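# Turn the odd knob in each row to match

## Task

The knob box has rows of knobs (A1 to A4, B1 to B4, and so on), and in every row at least three knobs already share one mark. Rotate each knob that points elsewhere until it points at the mark its row shares. Every other knob must still point at the mark it started on when the job ends.

## Robot and tools

Robot: two FANUC CRX arms, left_arm and right_arm, each with a two-finger parallel gripper (opening 0 to 50 mm). The left base is near (-0.065, +0.448, 0) m and the right near (+0.003, -0.484, 0) m, both almost unrotated. A camera stand sits behind the arms.

Frame: the scene frame has its origin at table-top height, midway between the nominal bases; +x points out over the table, +y toward left_arm, +z up. Arm names do not match image sides. Reported end_effector_position (m) and end_effector_quat_wxyz use this frame. That position is the point between the finger pads; fingertips extend 17.5 mm beyond it along the gripper's +z, and the fingers close along its x axis. A camera block sticks out about 10 cm toward the gripper's -y side and rotates with it. Reported poses can be off by a few centimetres, more at long reach.

Row layout (used by execute_actions and move): 18 numbers, each in [-1, 1]. First the left arm: dx, dy, dz, rx, ry, rz, gripper position, force_limit, speed; then the same nine for the right arm. Every row includes both arms. dx..rz are an offset, not a pose: measured along scene-frame axes from that arm's Hand target as it stood when the action or move began, with rotation about the Hand target's position. 1.0 equals 0.6 m for dx, dy, dz and 180 degrees for rx, ry, rz; rx, ry, rz form a single rotation vector. Sending the same offset again moves the arm further. All six pose numbers at 0 means hold or re-request the current Hand target.

Gripper numbers are absolute settings, not offsets. position: +1 fully open, about -0.65 pads touching, -1 to grip (closes until blocked). force_limit: -1 about 20 N per pad, 0 about 102 N, +1 about 185 N (grip may end up to ~15 N above). speed: -1 is 20 mm/s, 0 is 85, +1 is 150. Both start at +1. To leave a gripper alone, repeat its last three numbers; 0 is a real command. force_limit and speed only apply once a new position (change of at least 0.01) is sent.

execute_actions(actions, cameras): actions is a list of actions; each action is up to 15 rows, one per 1/30 s step, with the last row repeated to fill 15 steps. Each row counts from the action's start pose. Images appear only for an empty actions list or when cameras names them (["all"], a list of names, or [] for none).

move(target, speed, blend, blocking, cameras): drives each gripper in a straight line from its Hand target toward the offset in target (one 18-number row, or up to 15 rows, all counted from the same starting Hand targets). speed is the top path speed in m/s, 0.002 to 1, default 0.25 (turns up to twice that in rad/s), one value or one per target. blend in m rounds corners at intermediate targets; 0 stops at each. blocking=false returns after about 0.5 s while the move continues. Paths ignore obstacles and the other arm; faster moves lag and stray more. Finger changes in later targets are applied on arrival. The result adds a move: line: done (within 3 mm and 2 degrees), off_target, moving, held or fault, plus limits (paced = pose clipped, held = steps withheld). Neither done nor off_target tells you whether something is touched.

wait(seconds 0 to 10, cameras): lets time pass holding last commands; a running move keeps going. stop(cameras): brakes a running move; fingers keep moving. zoom_image(camera, region [x0, y0, x1, y1] in pixels, at most 504 by 504): closer view from the latest image of cam_head_left, cam_head_right, cam_high, cam_low, cam_left_wrist or cam_right_wrist (each 896x504). read_manual(section="licences") returns licence text only. finished_scene(scene): ends the current scene, given by its number; call nothing after it in that reply.

Results: Hand target is your last commanded pose after clipping; later offsets count from it. The controller limits each step to 70 mm and 16 degrees from the measured pose, so a gripper may settle short; send the gap as an offset. Joint velocities saying within noise means at rest. Tool commands shows current gripper commands. object_status: 0 moving, 1 blocked while opening, 2 blocked while closing (a grip), 3 reached position or pads met (probably nothing held). Opening is about (250 - position_measured) x 0.202 mm. Flange force gives outside force in the gripper's own axes, with error, more during acceleration; no reading means no estimate.

Camera calibration lines (K, distortion, T_world_to_cam) let you project scene points into images; fixed cameras may have shifted slightly.

Avoid: pressing past firm contact (arms are stiff); 150 N on any part or a joint torque over its limit (waist/shoulder/elbow 150 N m, wrist joints 37.6 N m) stops that arm for 10 s. Keep arms apart; a clearance check holds commands that bring arms too close but fingers closing onto the other arm are not blocked, and any moderate arm-to-arm press can fail the job. Don't knock anything off the table or hit fixed objects hard. Long holding, stretched poses or pushing at unreachable poses heat motors (MOTOR HOT warning, then a 30 to 60 s brake). To end a push, command the Hand target back beyond the gripper. Keep the knobs you are not turning untouched.

Each tool is called after ">>>" as a command line: name --argument value for each argument, lists and objects as JSON in quotes; but a table of rows of numbers goes row by row, as --pt "numbers of a row", without its own name.

## Session

>>> execute_actions --actions '[]'

Scene clock: 0.00 s.
left_arm: end_effector_position=(+0.2028, -0.3291, +0.1285) position_measured=3 object_status=3 end_effector_quat_wxyz=(+0.603, +0.218, -0.649, +0.411) | right_arm: end_effector_position=(+0.4291, -0.5656, +0.1998) position_measured=3 object_status=3 end_effector_quat_wxyz=(-0.150, +0.983, -0.026, +0.098)
Joint positions: left_arm=[-0.792 1.034 0.634 -1.44 1.428 -0.689] | right_arm=[-0.101 -0.091 -0.224 -0.334 -1.285 -1.419]
Joint velocities: within noise
Flange force (N): no reading
Hand target: left_arm +0.2028, -0.3291, +0.1285; +0.603, +0.218, -0.649, +0.411 | right_arm +0.4291, -0.5656, +0.1998; -0.150, +0.983, -0.026, +0.098
Tool commands: left_gripper/position=+1.0 left_gripper/force_limit=+1.0 left_gripper/speed=+1.0 right_gripper/position=+1.0 right_gripper/force_limit=+1.0 right_gripper/speed=+1.0

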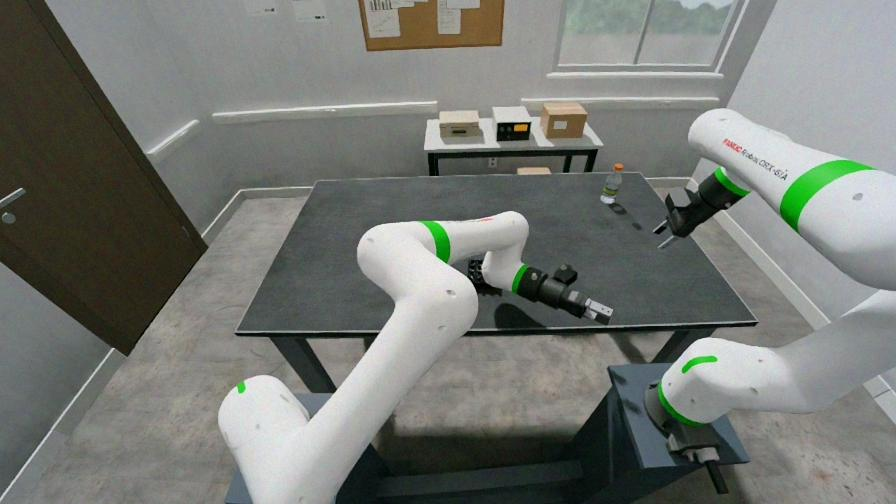

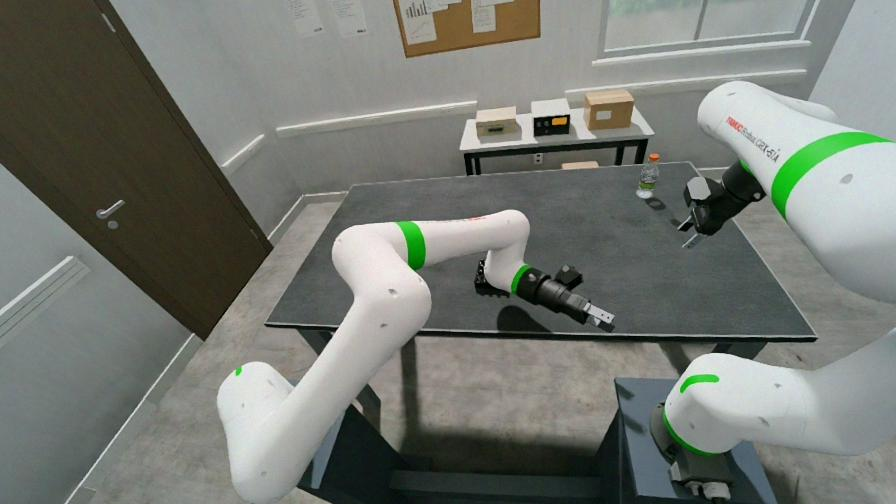

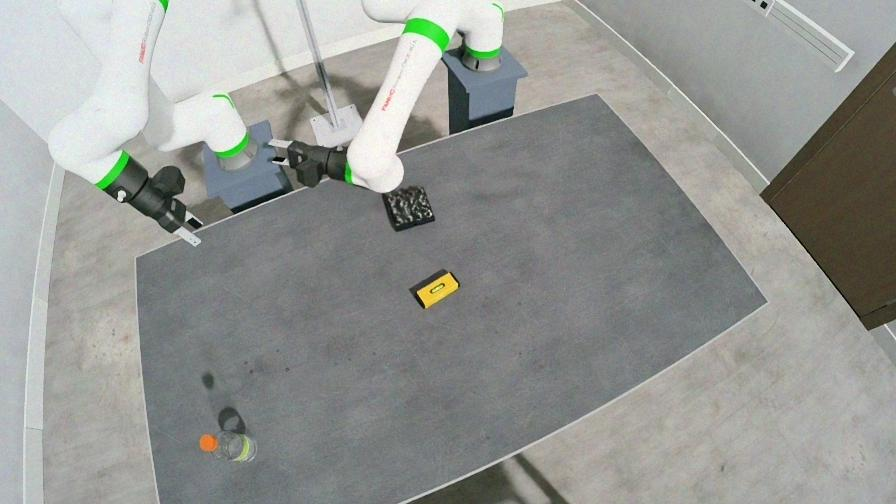

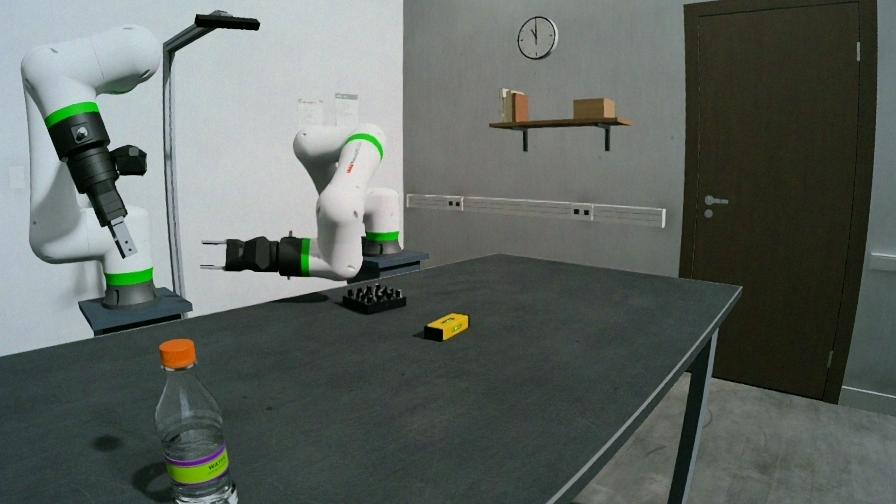

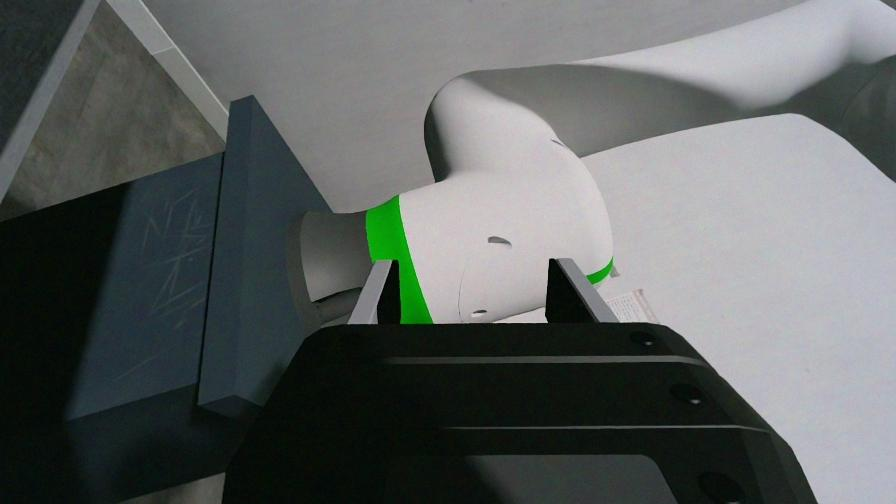

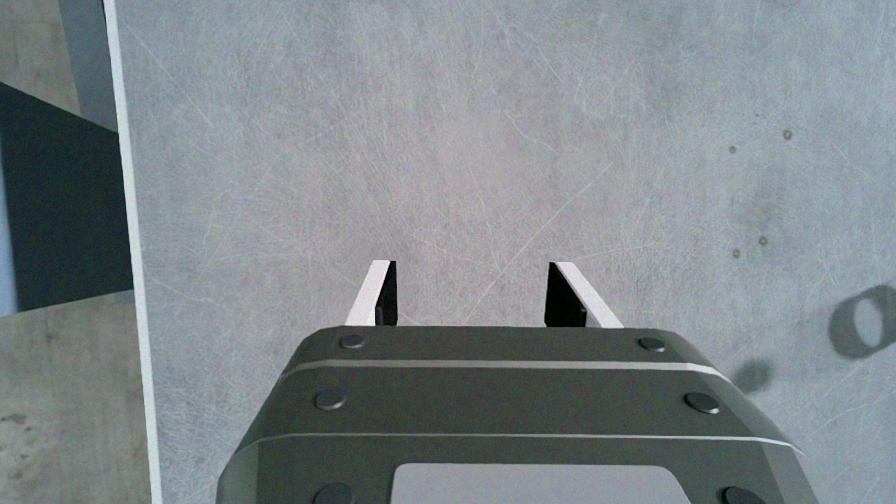

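>>> zoom_image --camera "cam_high" --region '[370, 170, 450, 240]'

>>> zoom_image --camera "cam_low" --region '[330, 270, 420, 325]'

Scaled by 6.300 from the camera's 896x504 image, which has a finer 1280x720 frame.

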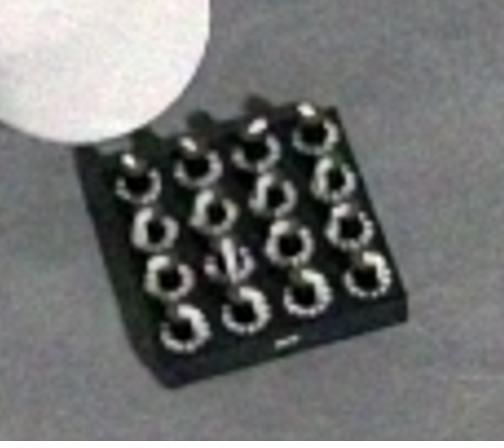

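Scaled by 5.600 from the camera's 896x504 image, which has a finer 1280x720 frame.

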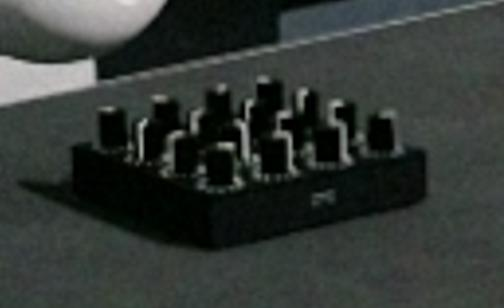

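>>> move --pt "0 0.05 0.4 0 0 0 1 1 1 0 0 0 0 0 0 1 1 1" --pt "0.2 0.9 0.5 0 0 0.45 1 1 1 0 0 0.1 0 0 0 1 1 1" --pt "0.25 1.0 0.45 0 0 0.5 1 1 1 0.1 0.6 0.1 -0.0962 0.063 0.0168 1 1 1" --speed 0.3 --blend '[0.05,0.05,0]' --cameras '["cam_high"]'

Scene clock: 24.13 s.
left_arm: end_effector_position=(+0.3528, +0.2709, +0.3985) position_measured=3 object_status=3 end_effector_quat_wxyz=(+0.136, +0.613, -0.305, +0.717) | right_arm: end_effector_position=(+0.4891, -0.2056, +0.2599) position_measured=3 object_status=3 end_effector_quat_wxyz=(+0.000, +1.000, +0.000, +0.000)
Joint positions: left_arm=[0.164 -0.702 -0.679 -1.503 0.774 -0.306] | right_arm=[0.787 0.285 0.276 0 -1.562 -2.324]
Flange force (N): left_arm=no reading | right_arm=[5.6 -3.9 -3.9]
Hand target: left_arm +0.3528, +0.2709, +0.3985; +0.136, +0.613, -0.305, +0.717 | right_arm +0.4891, -0.2056, +0.2598; +0.000, +1.000, +0.000, +0.000
Off the commanded pose: left_arm 0.000 m, 0 deg | right_arm 0.000 m, 0 deg.
move: done
Images, in order (width x height): cam_high 896x504.

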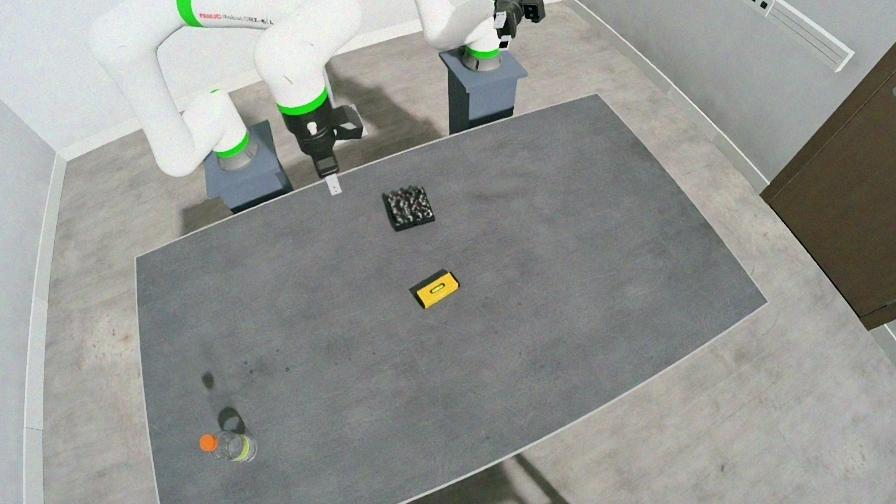

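>>> move --target '[0,0,0,0,0,0,1,1,1,0,0.3227,-0.1,0,0,0,1,1,1]' --speed 0.3 --cameras '["cam_right_wrist","cam_high"]'

Scene clock: 26.43 s.
left_arm: end_effector_position=(+0.3528, +0.2709, +0.3985) position_measured=3 object_status=3 end_effector_quat_wxyz=(+0.136, +0.613, -0.305, +0.717) | right_arm: end_effector_position=(+0.4891, -0.0120, +0.1999) position_measured=3 object_status=3 end_effector_quat_wxyz=(+0.000, +1.000, +0.000, +0.000)
Joint positions: left_arm=[0.164 -0.702 -0.679 -1.503 0.774 -0.306] | right_arm=[0.997 0.611 0.597 0 -1.557 -2.533]
Flange force (N): left_arm=no reading | right_arm=[4.6 -5.1 -2.5]
Hand target: left_arm +0.3528, +0.2709, +0.3985; +0.136, +0.613, -0.305, +0.717 | right_arm +0.4891, -0.0120, +0.1998; +0.000, +1.000, +0.000, +0.000
Off the commanded pose: left_arm 0.000 m, 0 deg | right_arm 0.000 m, 0 deg.
move: done
camera_calibration:
cam_right_wrist: T_world_to_cam=[[0.999986, 0.001881, 0.00502008, -0.482561], [0.000199456, -0.948829, 0.315791, -0.0495751], [0.0053572, -0.315786, -0.948815, 0.313836], [0, 0, 0, 1]] pos_world=[0.480883, 0.0529744, 0.315851]
Images, in order (width x height): cam_high 896x504, cam_right_wrist 896x504.

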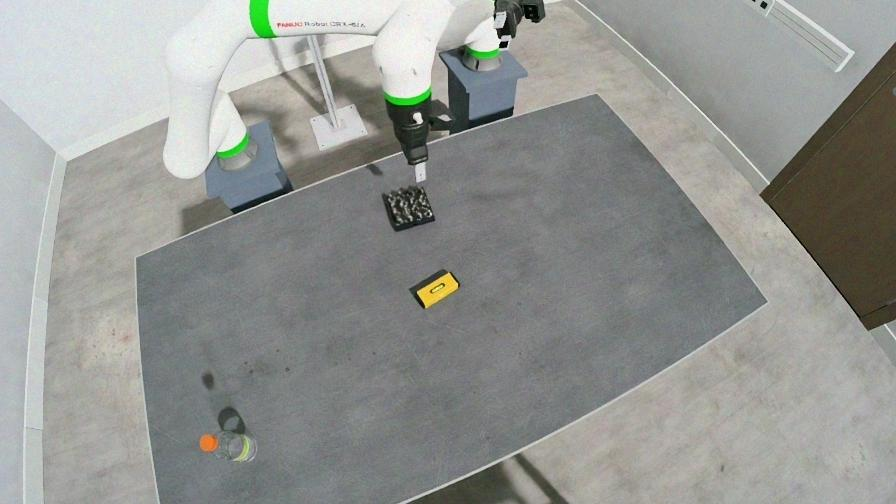

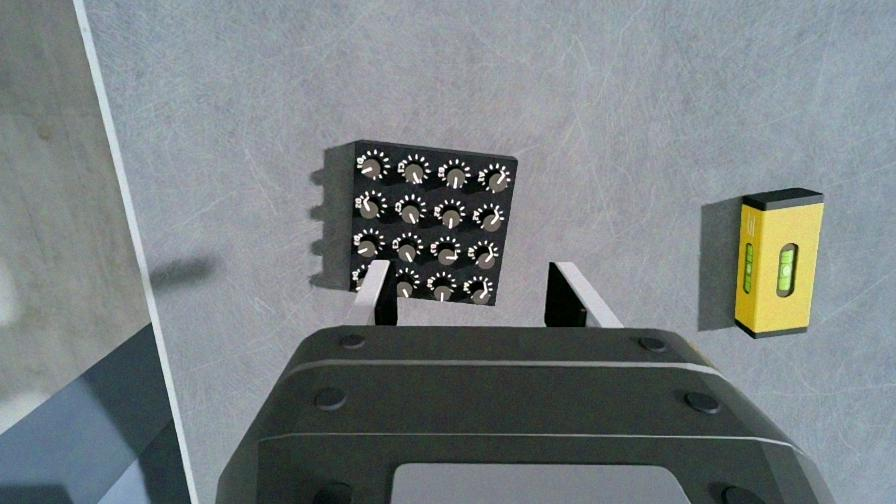

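>>> zoom_image --camera "cam_right_wrist" --region '[340, 130, 530, 310]'

Scaled by 2.653 from the camera's 896x504 image, which has a finer 1280x720 frame.

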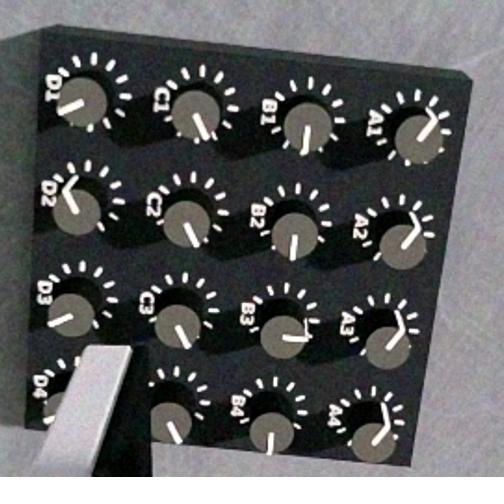

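>>> move --target '[0,0,0,0,0,0,1,1,1,-0.05,-0.07,-0.06,0,0,0,1,1,1]' --speed 0.3 --cameras '["cam_right_wrist"]'

>>> zoom_image --camera "cam_right_wrist" --region '[340, 60, 560, 280]'

Scene clock: 32.67 s.
left_arm: end_effector_position=(+0.3528, +0.2709, +0.3985) position_measured=3 object_status=3 end_effector_quat_wxyz=(+0.136, +0.613, -0.305, +0.717) | right_arm: end_effector_position=(+0.4591, -0.0540, +0.1638) position_measured=3 object_status=3 end_effector_quat_wxyz=(+0.000, +1.000, +0.000, +0.000)
Joint positions: left_arm=[0.164 -0.702 -0.679 -1.503 0.774 -0.306] | right_arm=[0.998 0.48 0.316 -0.001 -1.408 -2.534]
Flange force (N): left_arm=no reading | right_arm=[4.3 -4.5 -2.0]
Hand target: left_arm +0.3528, +0.2709, +0.3985; +0.136, +0.613, -0.305, +0.717 | right_arm +0.4591, -0.0540, +0.1638; +0.000, +1.000, +0.000, +0.000
Off the commanded pose: left_arm 0.000 m, 0 deg | right_arm 0.000 m, 0 deg.
move: done
camera_calibration:
cam_right_wrist: T_world_to_cam=[[0.999986, 0.00194289, 0.00489294, -0.452267], [0.000298318, -0.948828, 0.315792, -0.0780962], [0.00525611, -0.315786, -0.948816, 0.266622], [0, 0, 0, 1]] pos_world=[0.450882, 0.0109745, 0.27985]
Images, in order (width x height): cam_right_wrist 896x504.

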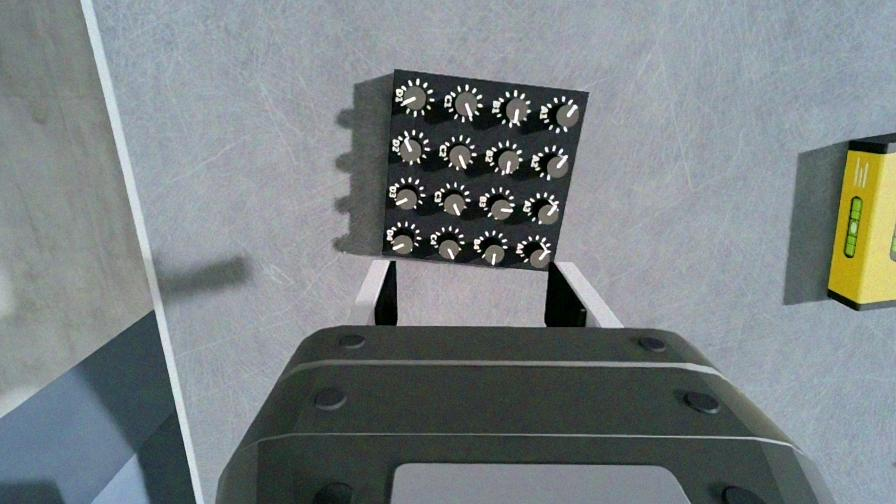

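Scaled by 2.291 from the camera's 896x504 image, which has a finer 1280x720 frame.

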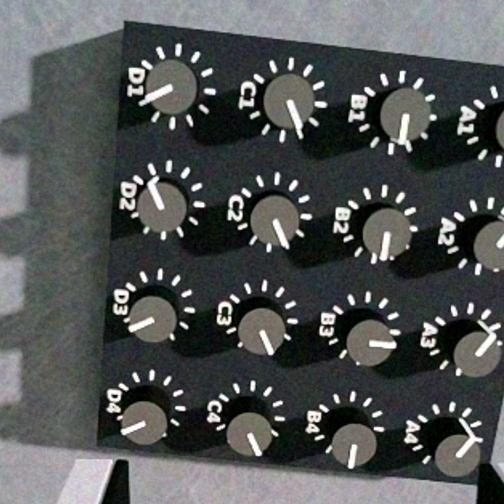

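>>> zoom_image --camera "cam_right_wrist" --region '[385, 70, 485, 170]'

>>> zoom_image --camera "cam_right_wrist" --region '[385, 170, 485, 270]'

>>> zoom_image --camera "cam_right_wrist" --region '[480, 80, 580, 180]'

>>> zoom_image --camera "cam_right_wrist" --region '[470, 175, 570, 275]'

Scaled by 5.040 from the camera's 896x504 image, which has a finer 1280x720 frame.

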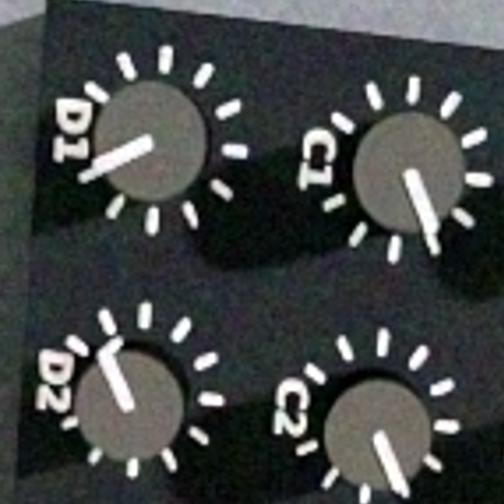

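Scaled by 5.040 from the camera's 896x504 image, which has a finer 1280x720 frame.

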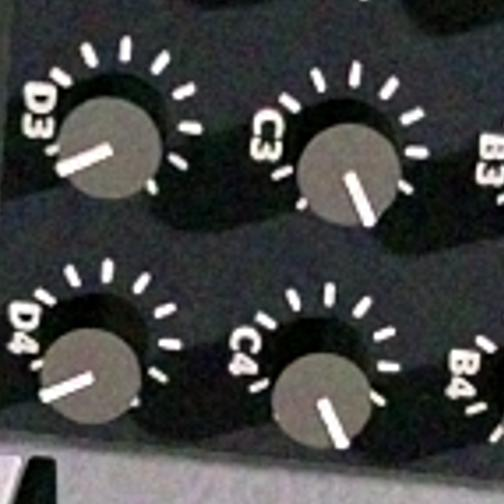

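Scaled by 5.040 from the camera's 896x504 image, which has a finer 1280x720 frame.

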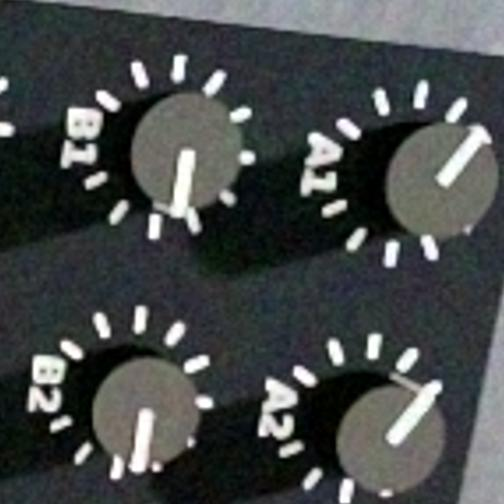

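Scaled by 5.040 from the camera's 896x504 image, which has a finer 1280x720 frame.

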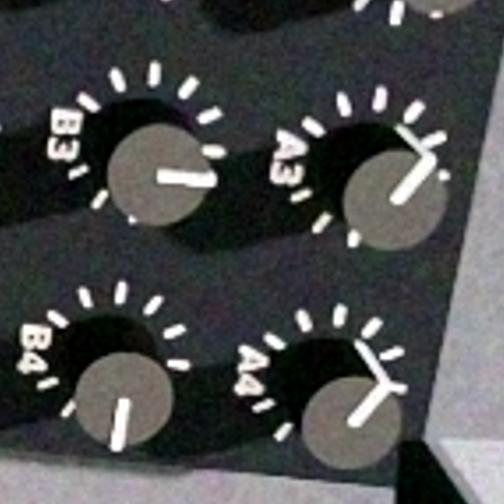

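>>> zoom_image --camera "cam_right_wrist" --region '[340, 240, 640, 340]'

Scaled by 1.680 from the camera's 896x504 image, which has a finer 1280x720 frame.

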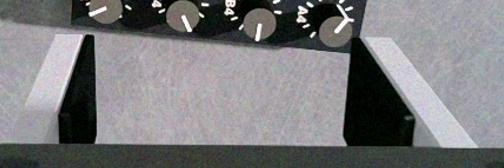

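>>> move --pt "0 0 0 0 0 0 1 1 1 -0.0145 0.0211 -0.02 0 0 0.5 -0.02 -0.7 0" --pt "0 0 0 0 0 0 1 1 1 -0.029 0.0422 -0.06 0 0 1 -0.02 -0.7 0" --pt "0 0 0 0 0 0 1 1 1 -0.0435 0.0633 -0.1313 0 0 -0.5 -0.02 -0.7 0" --speed 0.6 --blend '[0.008,0.008,0]' --cameras '["cam_right_wrist"]'

Scene clock: 93.00 s.
left_arm: end_effector_position=(+0.3528, +0.2709, +0.3985) position_measured=3 object_status=3 end_effector_quat_wxyz=(+0.136, +0.613, -0.305, +0.717) | right_arm: end_effector_position=(+0.4330, -0.0160, +0.0851) position_measured=155 object_status=3 end_effector_quat_wxyz=(+0.000, +0.707, -0.707, -0.001)
Joint positions: left_arm=[0.164 -0.702 -0.679 -1.503 0.774 -0.306] | right_arm=[1.066 0.549 0.229 -0.001 -1.251 2.11]
Flange force (N): left_arm=no reading | right_arm=[-5.1 -4.1 -1.5]
Hand target: left_arm +0.3528, +0.2709, +0.3985; +0.136, +0.613, -0.305, +0.717 | right_arm +0.4330, -0.0160, +0.0851; +0.000, +0.707, -0.707, -0.001
Off the commanded pose: left_arm 0.000 m, 0 deg | right_arm 0.000 m, 0 deg.
move: done
camera_calibration:
cam_right_wrist: T_world_to_cam=[[0.00194498, -0.999986, 0.00489222, -0.00973446], [-0.948828, -0.000300531, 0.315792, 0.409], [-0.315786, -0.00525608, -0.948816, 0.347972], [0, 0, 0, 1]] pos_world=[0.497975, -0.00778244, 0.20105]
Images, in order (width x height): cam_right_wrist 896x504.

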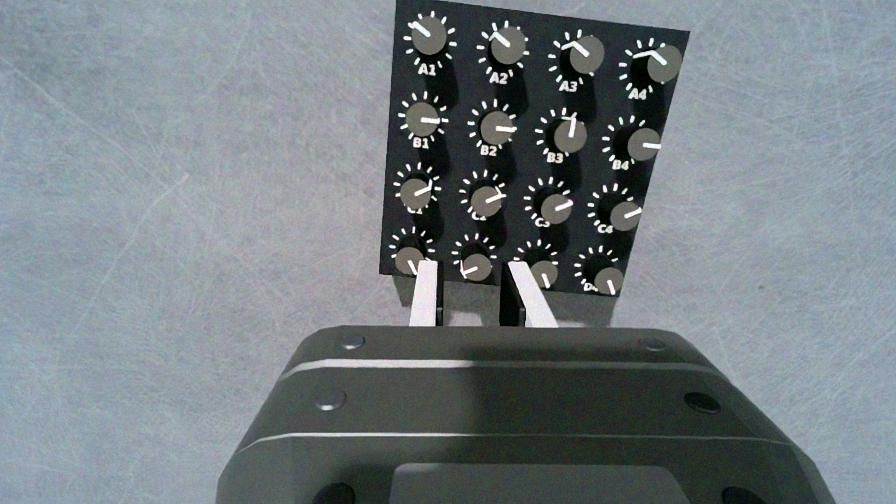

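>>> move --target '[0,0,0,0,0,0,1,1,1,-0.0033,-0.0048,-0.0325,0,0,-0.035,-0.02,-0.7,0]' --speed 0.1 --cameras '["cam_right_wrist","cam_low"]'

>>> zoom_image --camera "cam_right_wrist" --region '[390, 200, 590, 340]'

>>> zoom_image --camera "cam_low" --region '[310, 240, 430, 330]'

Scene clock: 106.50 s.
left_arm: end_effector_position=(+0.3528, +0.2709, +0.3985) position_measured=3 object_status=3 end_effector_quat_wxyz=(+0.136, +0.613, -0.305, +0.717) | right_arm: end_effector_position=(+0.4310, -0.0189, +0.0655) position_measured=155 object_status=3 end_effector_quat_wxyz=(+0.000, +0.667, -0.745, -0.001)
Joint positions: left_arm=[0.164 -0.702 -0.679 -1.503 0.774 -0.306] | right_arm=[1.067 0.557 0.193 -0.001 -1.207 1.999]
Flange force (N): left_arm=no reading | right_arm=[-5.6 -3.3 -1.0]
Hand target: left_arm +0.3528, +0.2709, +0.3985; +0.136, +0.613, -0.305, +0.717 | right_arm +0.4310, -0.0189, +0.0656; +0.000, -0.667, +0.745, +0.000
Off the commanded pose: left_arm 0.000 m, 0 deg | right_arm 0.000 m, 0 deg.
move: done
camera_calibration:
cam_right_wrist: T_world_to_cam=[[-0.107914, -0.994148, 0.00493909, 0.0349306], [-0.943032, 0.103935, 0.31605, 0.412689], [-0.314714, 0.0294484, -0.94873, 0.328916], [0, 0, 0, 1]] pos_world=[0.496463, -0.0178528, 0.181449]
Images, in order (width x height): cam_low 896x504, cam_right_wrist 896x504.

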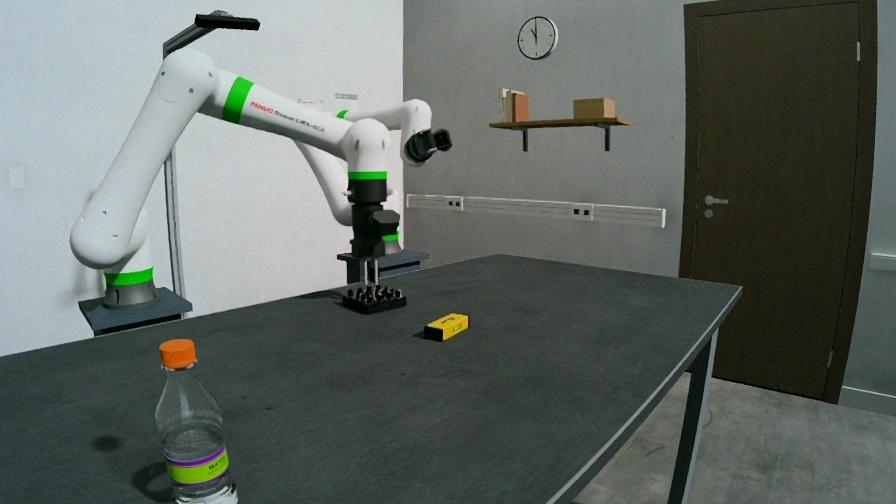

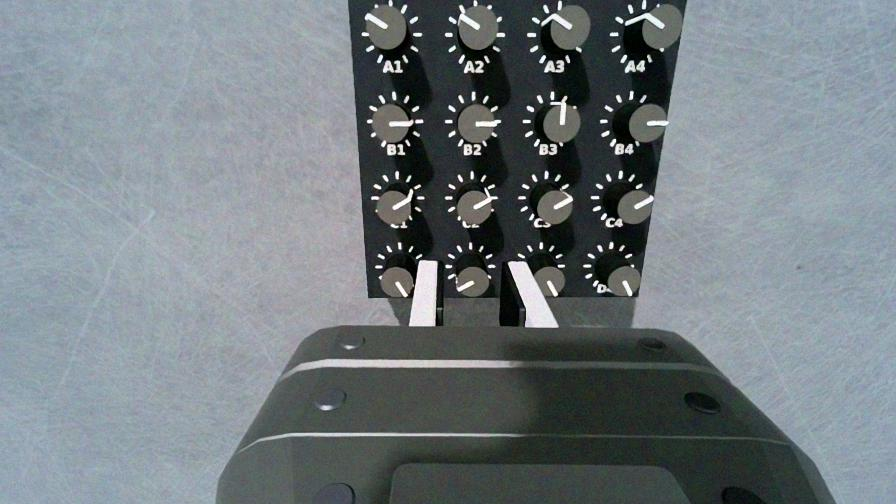

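Scaled by 2.520 from the camera's 896x504 image, which has a finer 1280x720 frame.

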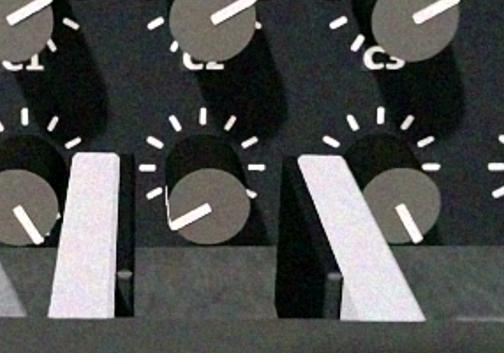

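Scaled by 4.200 from the camera's 896x504 image, which has a finer 1280x720 frame.

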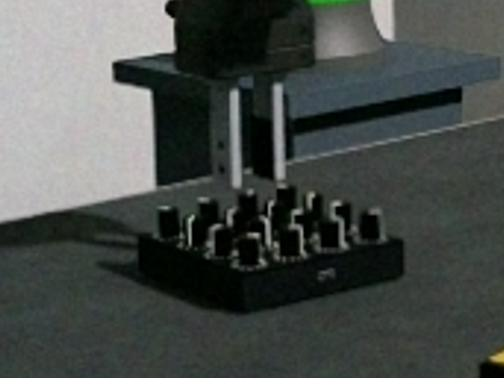

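>>> move --target '[0,0,0,0,0,0,1,1,1,0.0017,0,-0.02,0,0,0,-0.02,-0.7,0]' --speed 0.06 --cameras '["cam_right_wrist","cam_low"]'

>>> zoom_image --camera "cam_right_wrist" --region '[390, 200, 590, 340]'

>>> zoom_image --camera "cam_low" --region '[330, 260, 420, 325]'

Scene clock: 112.97 s.
left_arm: end_effector_position=(+0.3528, +0.2709, +0.3985) position_measured=3 object_status=3 end_effector_quat_wxyz=(+0.136, +0.613, -0.305, +0.717) | right_arm: end_effector_position=(+0.4321, -0.0189, +0.0536) position_measured=155 object_status=3 end_effector_quat_wxyz=(+0.000, +0.667, -0.745, +0.000)
Joint positions: left_arm=[0.164 -0.702 -0.679 -1.503 0.774 -0.306] | right_arm=[1.065 0.569 0.182 -0.001 -1.183 2.001]
Flange force (N): left_arm=no reading | right_arm=[-5.0 -3.2 -0.7]
Hand target: left_arm +0.3528, +0.2709, +0.3985; +0.136, +0.613, -0.305, +0.717 | right_arm +0.4321, -0.0189, +0.0536; +0.000, -0.667, +0.745, +0.000
Off the commanded pose: left_arm 0.000 m, 0 deg | right_arm 0.000 m, 0 deg.
move: done
camera_calibration:
cam_right_wrist: T_world_to_cam=[[-0.10779, -0.994161, 0.00496649, 0.0350312], [-0.943146, 0.103836, 0.315743, 0.4175], [-0.314415, 0.0293497, -0.948832, 0.317809], [0, 0, 0, 1]] pos_world=[0.497464, -0.0178524, 0.169551]
Images, in order (width x height): cam_low 896x504, cam_right_wrist 896x504.

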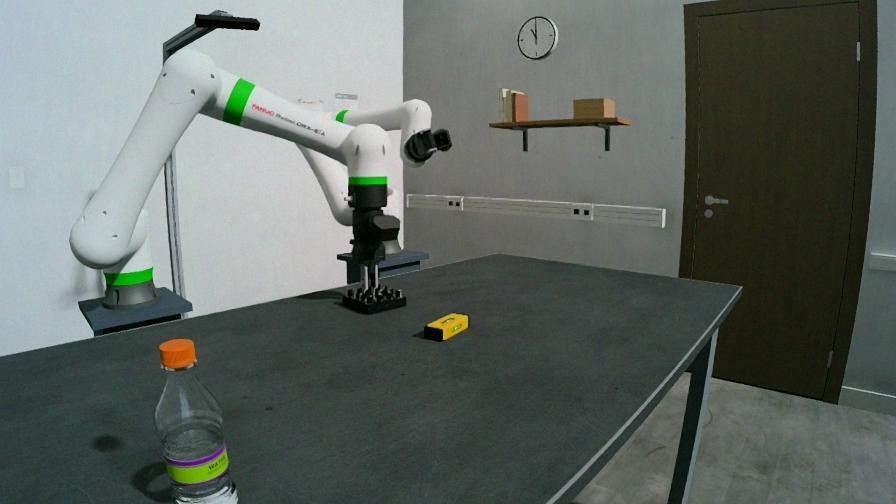

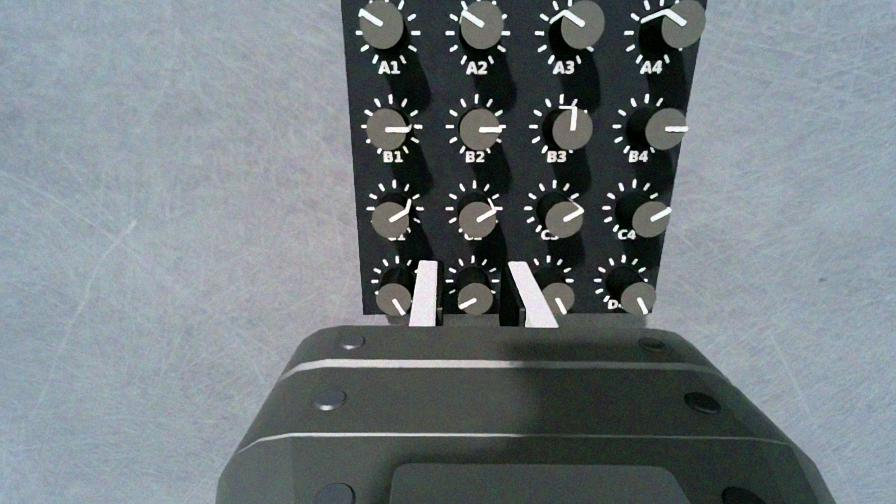

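Scaled by 2.520 from the camera's 896x504 image, which has a finer 1280x720 frame.

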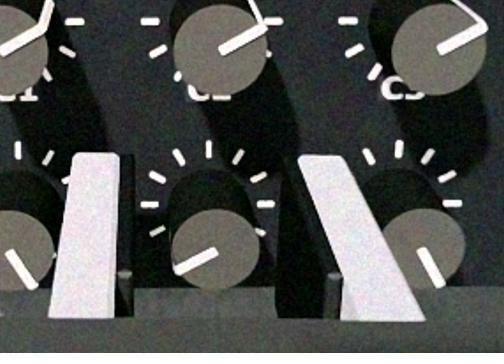

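Scaled by 5.600 from the camera's 896x504 image, which has a finer 1280x720 frame.

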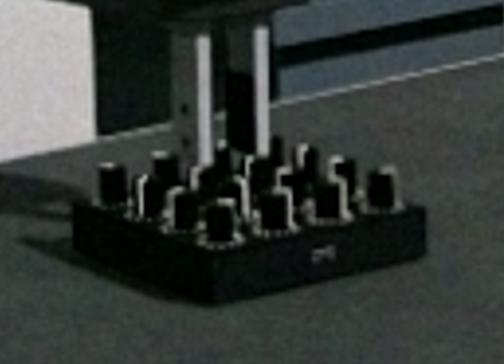

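>>> move --pt "0 0 0 0 0 0 1 1 1 0 -0.001 -0.005 0 0 0 -0.02 -0.7 0" --pt "0 0 0 0 0 0 1 1 1 0 -0.001 -0.005 0 0 0 -1 -0.7 -0.5" --speed 0.06 --cameras '["cam_right_wrist"]'

>>> zoom_image --camera "cam_right_wrist" --region '[390, 200, 590, 340]'

Scene clock: 121.10 s.
left_arm: end_effector_position=(+0.3528, +0.2709, +0.3985) position_measured=3 object_status=3 end_effector_quat_wxyz=(+0.136, +0.613, -0.305, +0.717) | right_arm: end_effector_position=(+0.4321, -0.0195, +0.0506) position_measured=202 object_status=2 end_effector_quat_wxyz=(+0.000, +0.667, -0.745, +0.000)
Joint positions: left_arm=[0.164 -0.702 -0.679 -1.503 0.774 -0.306] | right_arm=[1.065 0.571 0.178 -0.001 -1.177 2.001]
Flange force (N): left_arm=no reading | right_arm=[-4.3 -2.5 -1.2]
Hand target: left_arm +0.3528, +0.2709, +0.3985; +0.136, +0.613, -0.305, +0.717 | right_arm +0.4321, -0.0195, +0.0506; +0.000, -0.667, +0.745, +0.000
Off the commanded pose: left_arm 0.000 m, 0 deg | right_arm 0.000 m, 0 deg.
move: done
camera_calibration:
cam_right_wrist: T_world_to_cam=[[-0.107795, -0.994161, 0.00497953, 0.0344501], [-0.943116, 0.103842, 0.315832, 0.41848], [-0.314505, 0.0293489, -0.948802, 0.31502], [0, 0, 0, 1]] pos_world=[0.497463, -0.0184524, 0.16655]
Images, in order (width x height): cam_right_wrist 896x504.

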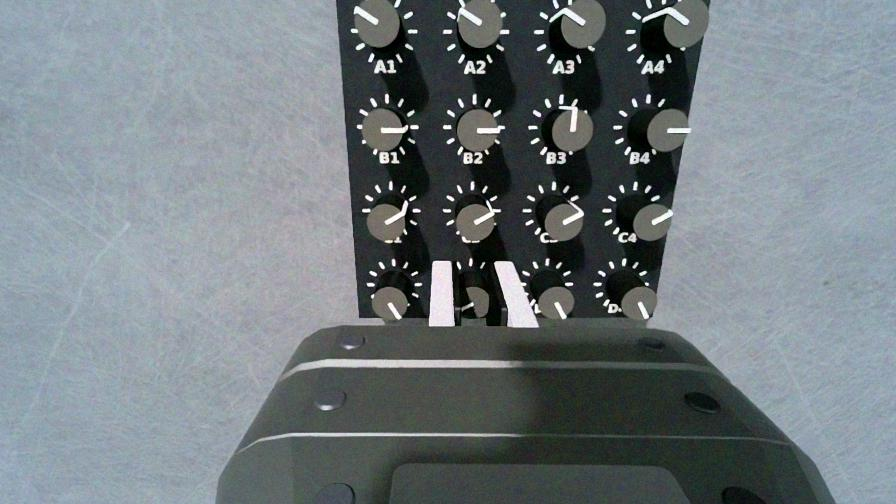

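Scaled by 2.520 from the camera's 896x504 image, which has a finer 1280x720 frame.

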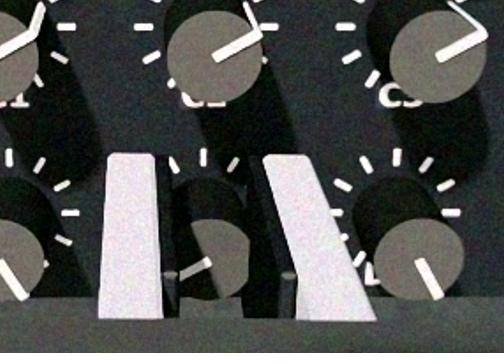

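>>> move --pt "0 0 0 0 0 0 1 1 1 0 0 0 0 0 -0.5 -1 -0.7 -0.5" --pt "0 0 0 0 0 0 1 1 1 0 0 0 0 0 -0.99 -1 -0.7 -0.5" --pt "0 0 0 0 0 0 1 1 1 0 0 0 0 0 0.5 -1 -0.7 -0.5" --speed 0.5 --cameras '["cam_right_wrist"]'

>>> zoom_image --camera "cam_right_wrist" --region '[340, 100, 580, 340]'

Scene clock: 132.80 s.
left_arm: end_effector_position=(+0.3528, +0.2709, +0.3985) position_measured=3 object_status=3 end_effector_quat_wxyz=(+0.136, +0.613, -0.305, +0.717) | right_arm: end_effector_position=(+0.4321, -0.0195, +0.0505) position_measured=202 object_status=2 end_effector_quat_wxyz=(+0.000, +0.998, -0.055, +0.000)
Joint positions: left_arm=[0.164 -0.702 -0.679 -1.503 0.774 -0.306] | right_arm=[1.065 0.572 0.179 -0.001 -1.179 -2.711]
Flange force (N): left_arm=no reading | right_arm=[2.6 -5.3 -1.6]
Hand target: left_arm +0.3528, +0.2709, +0.3985; +0.136, +0.613, -0.305, +0.717 | right_arm +0.4321, -0.0195, +0.0506; +0.000, +0.998, -0.055, +0.000
Off the commanded pose: left_arm 0.000 m, 0 deg | right_arm 0.000 m, 0 deg.
move: done
camera_calibration:
cam_right_wrist: T_world_to_cam=[[0.994158, -0.107827, 0.00488557, -0.424391], [-0.103843, -0.943112, 0.315842, 0.0355385], [-0.0294488, -0.314504, -0.948799, 0.185077], [0, 0, 0, 1]] pos_world=[0.431052, 0.0459633, 0.16645]
Images, in order (width x height): cam_right_wrist 896x504.

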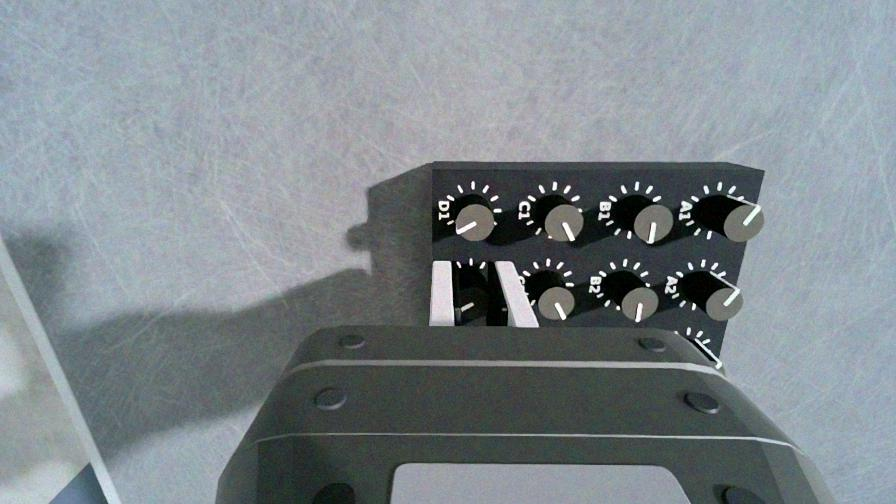

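Scaled by 2.100 from the camera's 896x504 image, which has a finer 1280x720 frame.

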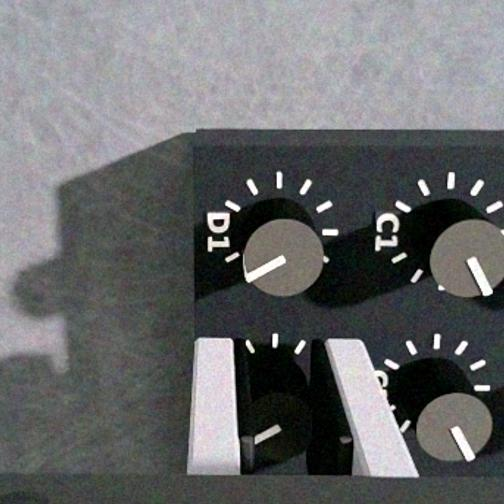

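>>> move --pt "0 0 0 0 0 0 1 1 1 0 0 0 0 0 0 -0.02 -0.7 0" --pt "0 0 0 0 0 0 1 1 1 0 0 0.045 0 0 0 -0.02 -0.7 0" --pt "0 0 0 0 0 0 1 1 1 0.0828 -0.0532 0.025 0 0 0.5 -0.02 -0.7 0" --speed '[0.1,0.2,0.5]' --blend '[0,0.01,0]' --cameras '["cam_right_wrist"]'

>>> zoom_image --camera "cam_right_wrist" --region '[390, 200, 590, 340]'

Scene clock: 145.47 s.
left_arm: end_effector_position=(+0.3528, +0.2709, +0.3985) position_measured=3 object_status=3 end_effector_quat_wxyz=(+0.136, +0.613, -0.305, +0.717) | right_arm: end_effector_position=(+0.4817, -0.0514, +0.0656) position_measured=155 object_status=3 end_effector_quat_wxyz=(+0.000, +0.745, +0.667, +0.000)
Joint positions: left_arm=[0.164 -0.702 -0.679 -1.503 0.774 -0.306] | right_arm=[0.971 0.589 0.242 0.001 -1.225 -1.047]
Flange force (N): left_arm=no reading | right_arm=[4.7 3.5 -0.9]
Hand target: left_arm +0.3528, +0.2709, +0.3985; +0.136, +0.613, -0.305, +0.717 | right_arm +0.4817, -0.0514, +0.0656; +0.000, +0.745, +0.667, +0.000
Off the commanded pose: left_arm 0.000 m, 0 deg | right_arm 0.000 m, 0 deg.
move: done
camera_calibration:
cam_right_wrist: T_world_to_cam=[[0.107786, 0.994162, 0.00497642, 0.00637342], [0.943117, -0.103833, 0.315832, -0.455345], [0.314505, -0.029349, -0.948802, 0.0398076], [0, 0, 0, 1]] pos_world=[0.416237, -0.0524476, 0.18155]
Images, in order (width x height): cam_right_wrist 896x504.

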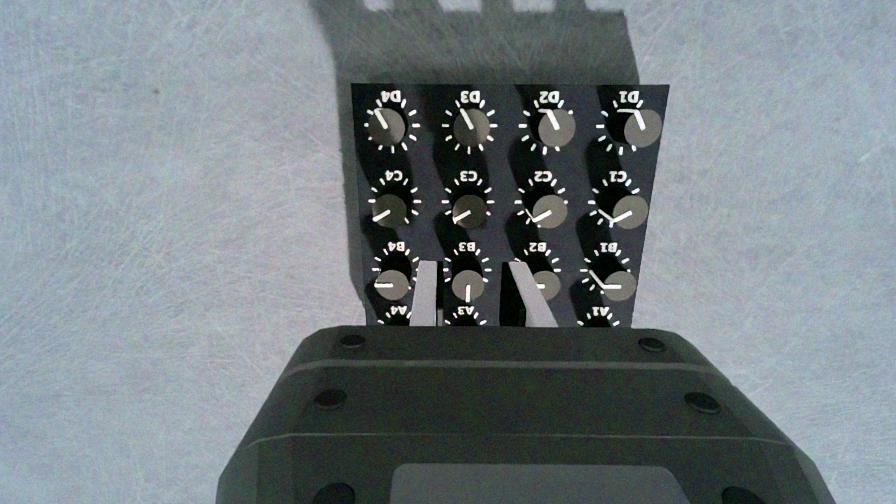

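Scaled by 2.520 from the camera's 896x504 image, which has a finer 1280x720 frame.

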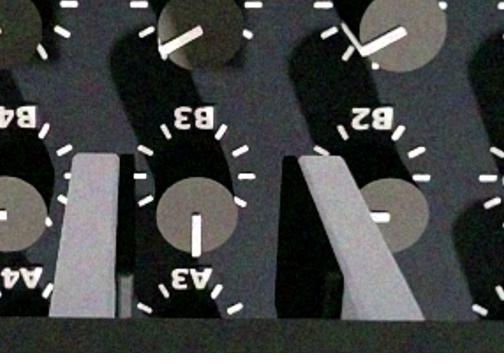

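>>> move --pt "0 0 0 0 0 0 1 1 1 0 -0.0018 -0.025 0 0 0 -0.02 -0.7 0" --pt "0 0 0 0 0 0 1 1 1 0 -0.0018 -0.025 0 0 0 -1 -0.7 -0.5" --pt "0 0 0 0 0 0 1 1 1 0 -0.0018 -0.025 0 0 -0.5 -1 -0.7 -0.5" --speed '[0.08,0.1,0.5]' --cameras '["cam_right_wrist"]'

>>> zoom_image --camera "cam_right_wrist" --region '[340, 140, 580, 340]'

Scene clock: 153.77 s.
left_arm: end_effector_position=(+0.3528, +0.2709, +0.3985) position_measured=3 object_status=3 end_effector_quat_wxyz=(+0.136, +0.613, -0.305, +0.717) | right_arm: end_effector_position=(+0.4817, -0.0525, +0.0505) position_measured=202 object_status=2 end_effector_quat_wxyz=(+0.000, +0.998, -0.055, -0.001)
Joint positions: left_arm=[0.164 -0.702 -0.679 -1.503 0.774 -0.306] | right_arm=[0.969 0.601 0.224 -0.001 -1.195 -2.616]
Flange force (N): left_arm=no reading | right_arm=[3.8 -5.8 -1.7]
Hand target: left_arm +0.3528, +0.2709, +0.3985; +0.136, +0.613, -0.305, +0.717 | right_arm +0.4817, -0.0525, +0.0506; +0.000, +0.998, -0.055, +0.000
Off the commanded pose: left_arm 0.000 m, 0 deg | right_arm 0.000 m, 0 deg.
move: done
camera_calibration:
cam_right_wrist: T_world_to_cam=[[0.994158, -0.107827, 0.00488557, -0.47726], [-0.103843, -0.943112, 0.315842, 0.00956637], [-0.0294488, -0.314504, -0.948799, 0.176159], [0, 0, 0, 1]] pos_world=[0.480652, 0.0129633, 0.16645]
Images, in order (width x height): cam_right_wrist 896x504.

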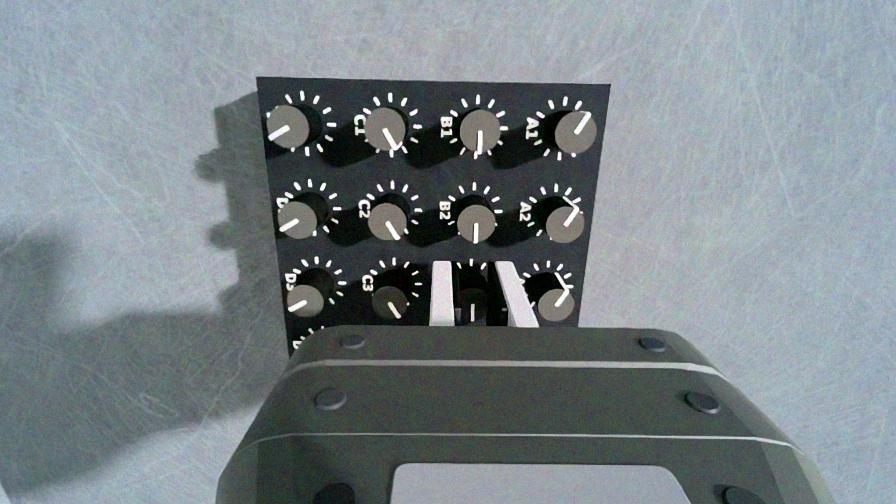

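Scaled by 2.100 from the camera's 896x504 image, which has a finer 1280x720 frame.

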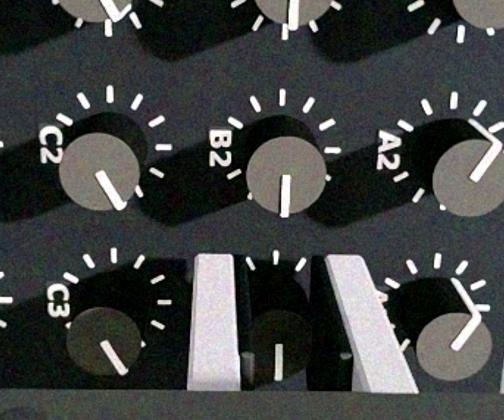

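>>> move --pt "0 0 0 0 0 0 1 1 1 0 0 0 0 0 0 -0.02 -0.7 0" --pt "0 0 0 0 0 0 1 1 1 0 0 0.045 0 0 0 -0.02 -0.7 0" --pt "0 0 0 0 0 0 1 1 1 -0.035 0 0.22 0 0 0 -0.02 -0.7 0" --speed '[0.1,0.2,0.5]' --blend '[0,0.01,0]' --cameras '["cam_right_wrist"]'

>>> zoom_image --camera "cam_right_wrist" --region '[340, 80, 580, 320]'

Scene clock: 158.17 s.
left_arm: end_effector_position=(+0.3528, +0.2709, +0.3985) position_measured=3 object_status=3 end_effector_quat_wxyz=(+0.136, +0.613, -0.305, +0.717) | right_arm: end_effector_position=(+0.4607, -0.0525, +0.1826) position_measured=155 object_status=3 end_effector_quat_wxyz=(+0.000, +0.998, -0.055, +0.000)
Joint positions: left_arm=[0.164 -0.702 -0.679 -1.503 0.774 -0.306] | right_arm=[0.997 0.479 0.358 -0.001 -1.451 -2.643]
Flange force (N): left_arm=no reading | right_arm=[4.7 -6.8 -3.6]
Hand target: left_arm +0.3528, +0.2709, +0.3985; +0.136, +0.613, -0.305, +0.717 | right_arm +0.4607, -0.0525, +0.1826; +0.000, +0.998, -0.055, +0.000
Off the commanded pose: left_arm 0.000 m, 0 deg | right_arm 0.000 m, 0 deg.
move: done
camera_calibration:
cam_right_wrist: T_world_to_cam=[[0.994151, -0.107883, 0.00499896, -0.457058], [-0.103935, -0.943136, 0.315742, -0.0342649], [-0.0293485, -0.314415, -0.948832, 0.300841], [0, 0, 0, 1]] pos_world=[0.459653, 0.0129634, 0.298551]
Images, in order (width x height): cam_right_wrist 896x504.

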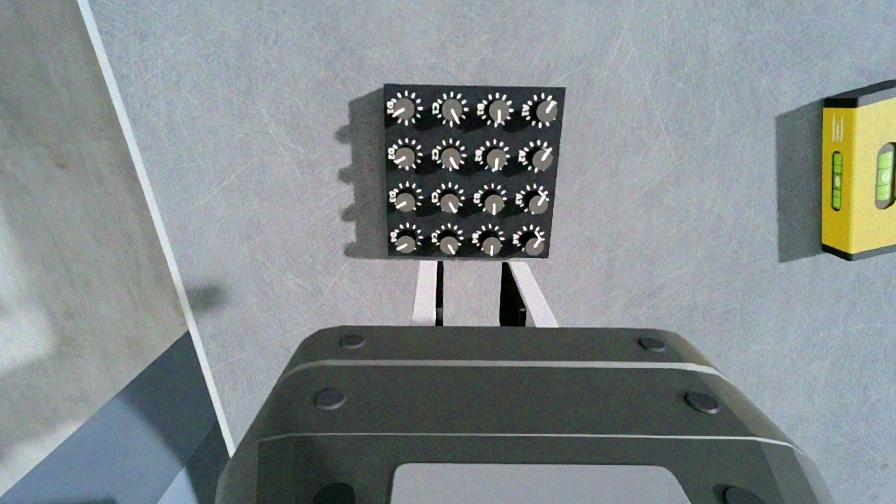

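Scaled by 2.100 from the camera's 896x504 image, which has a finer 1280x720 frame.

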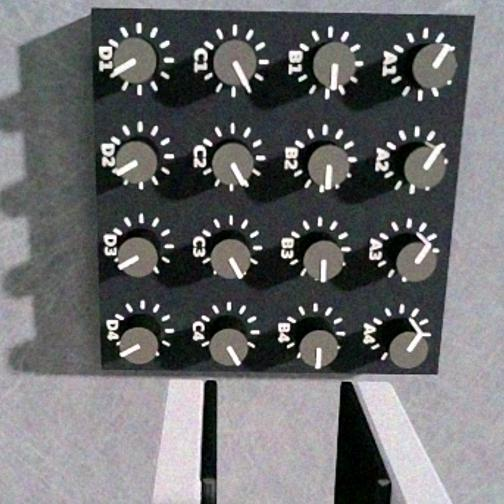

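>>> finished_scene --scene 1

The scene is finished: the task was done.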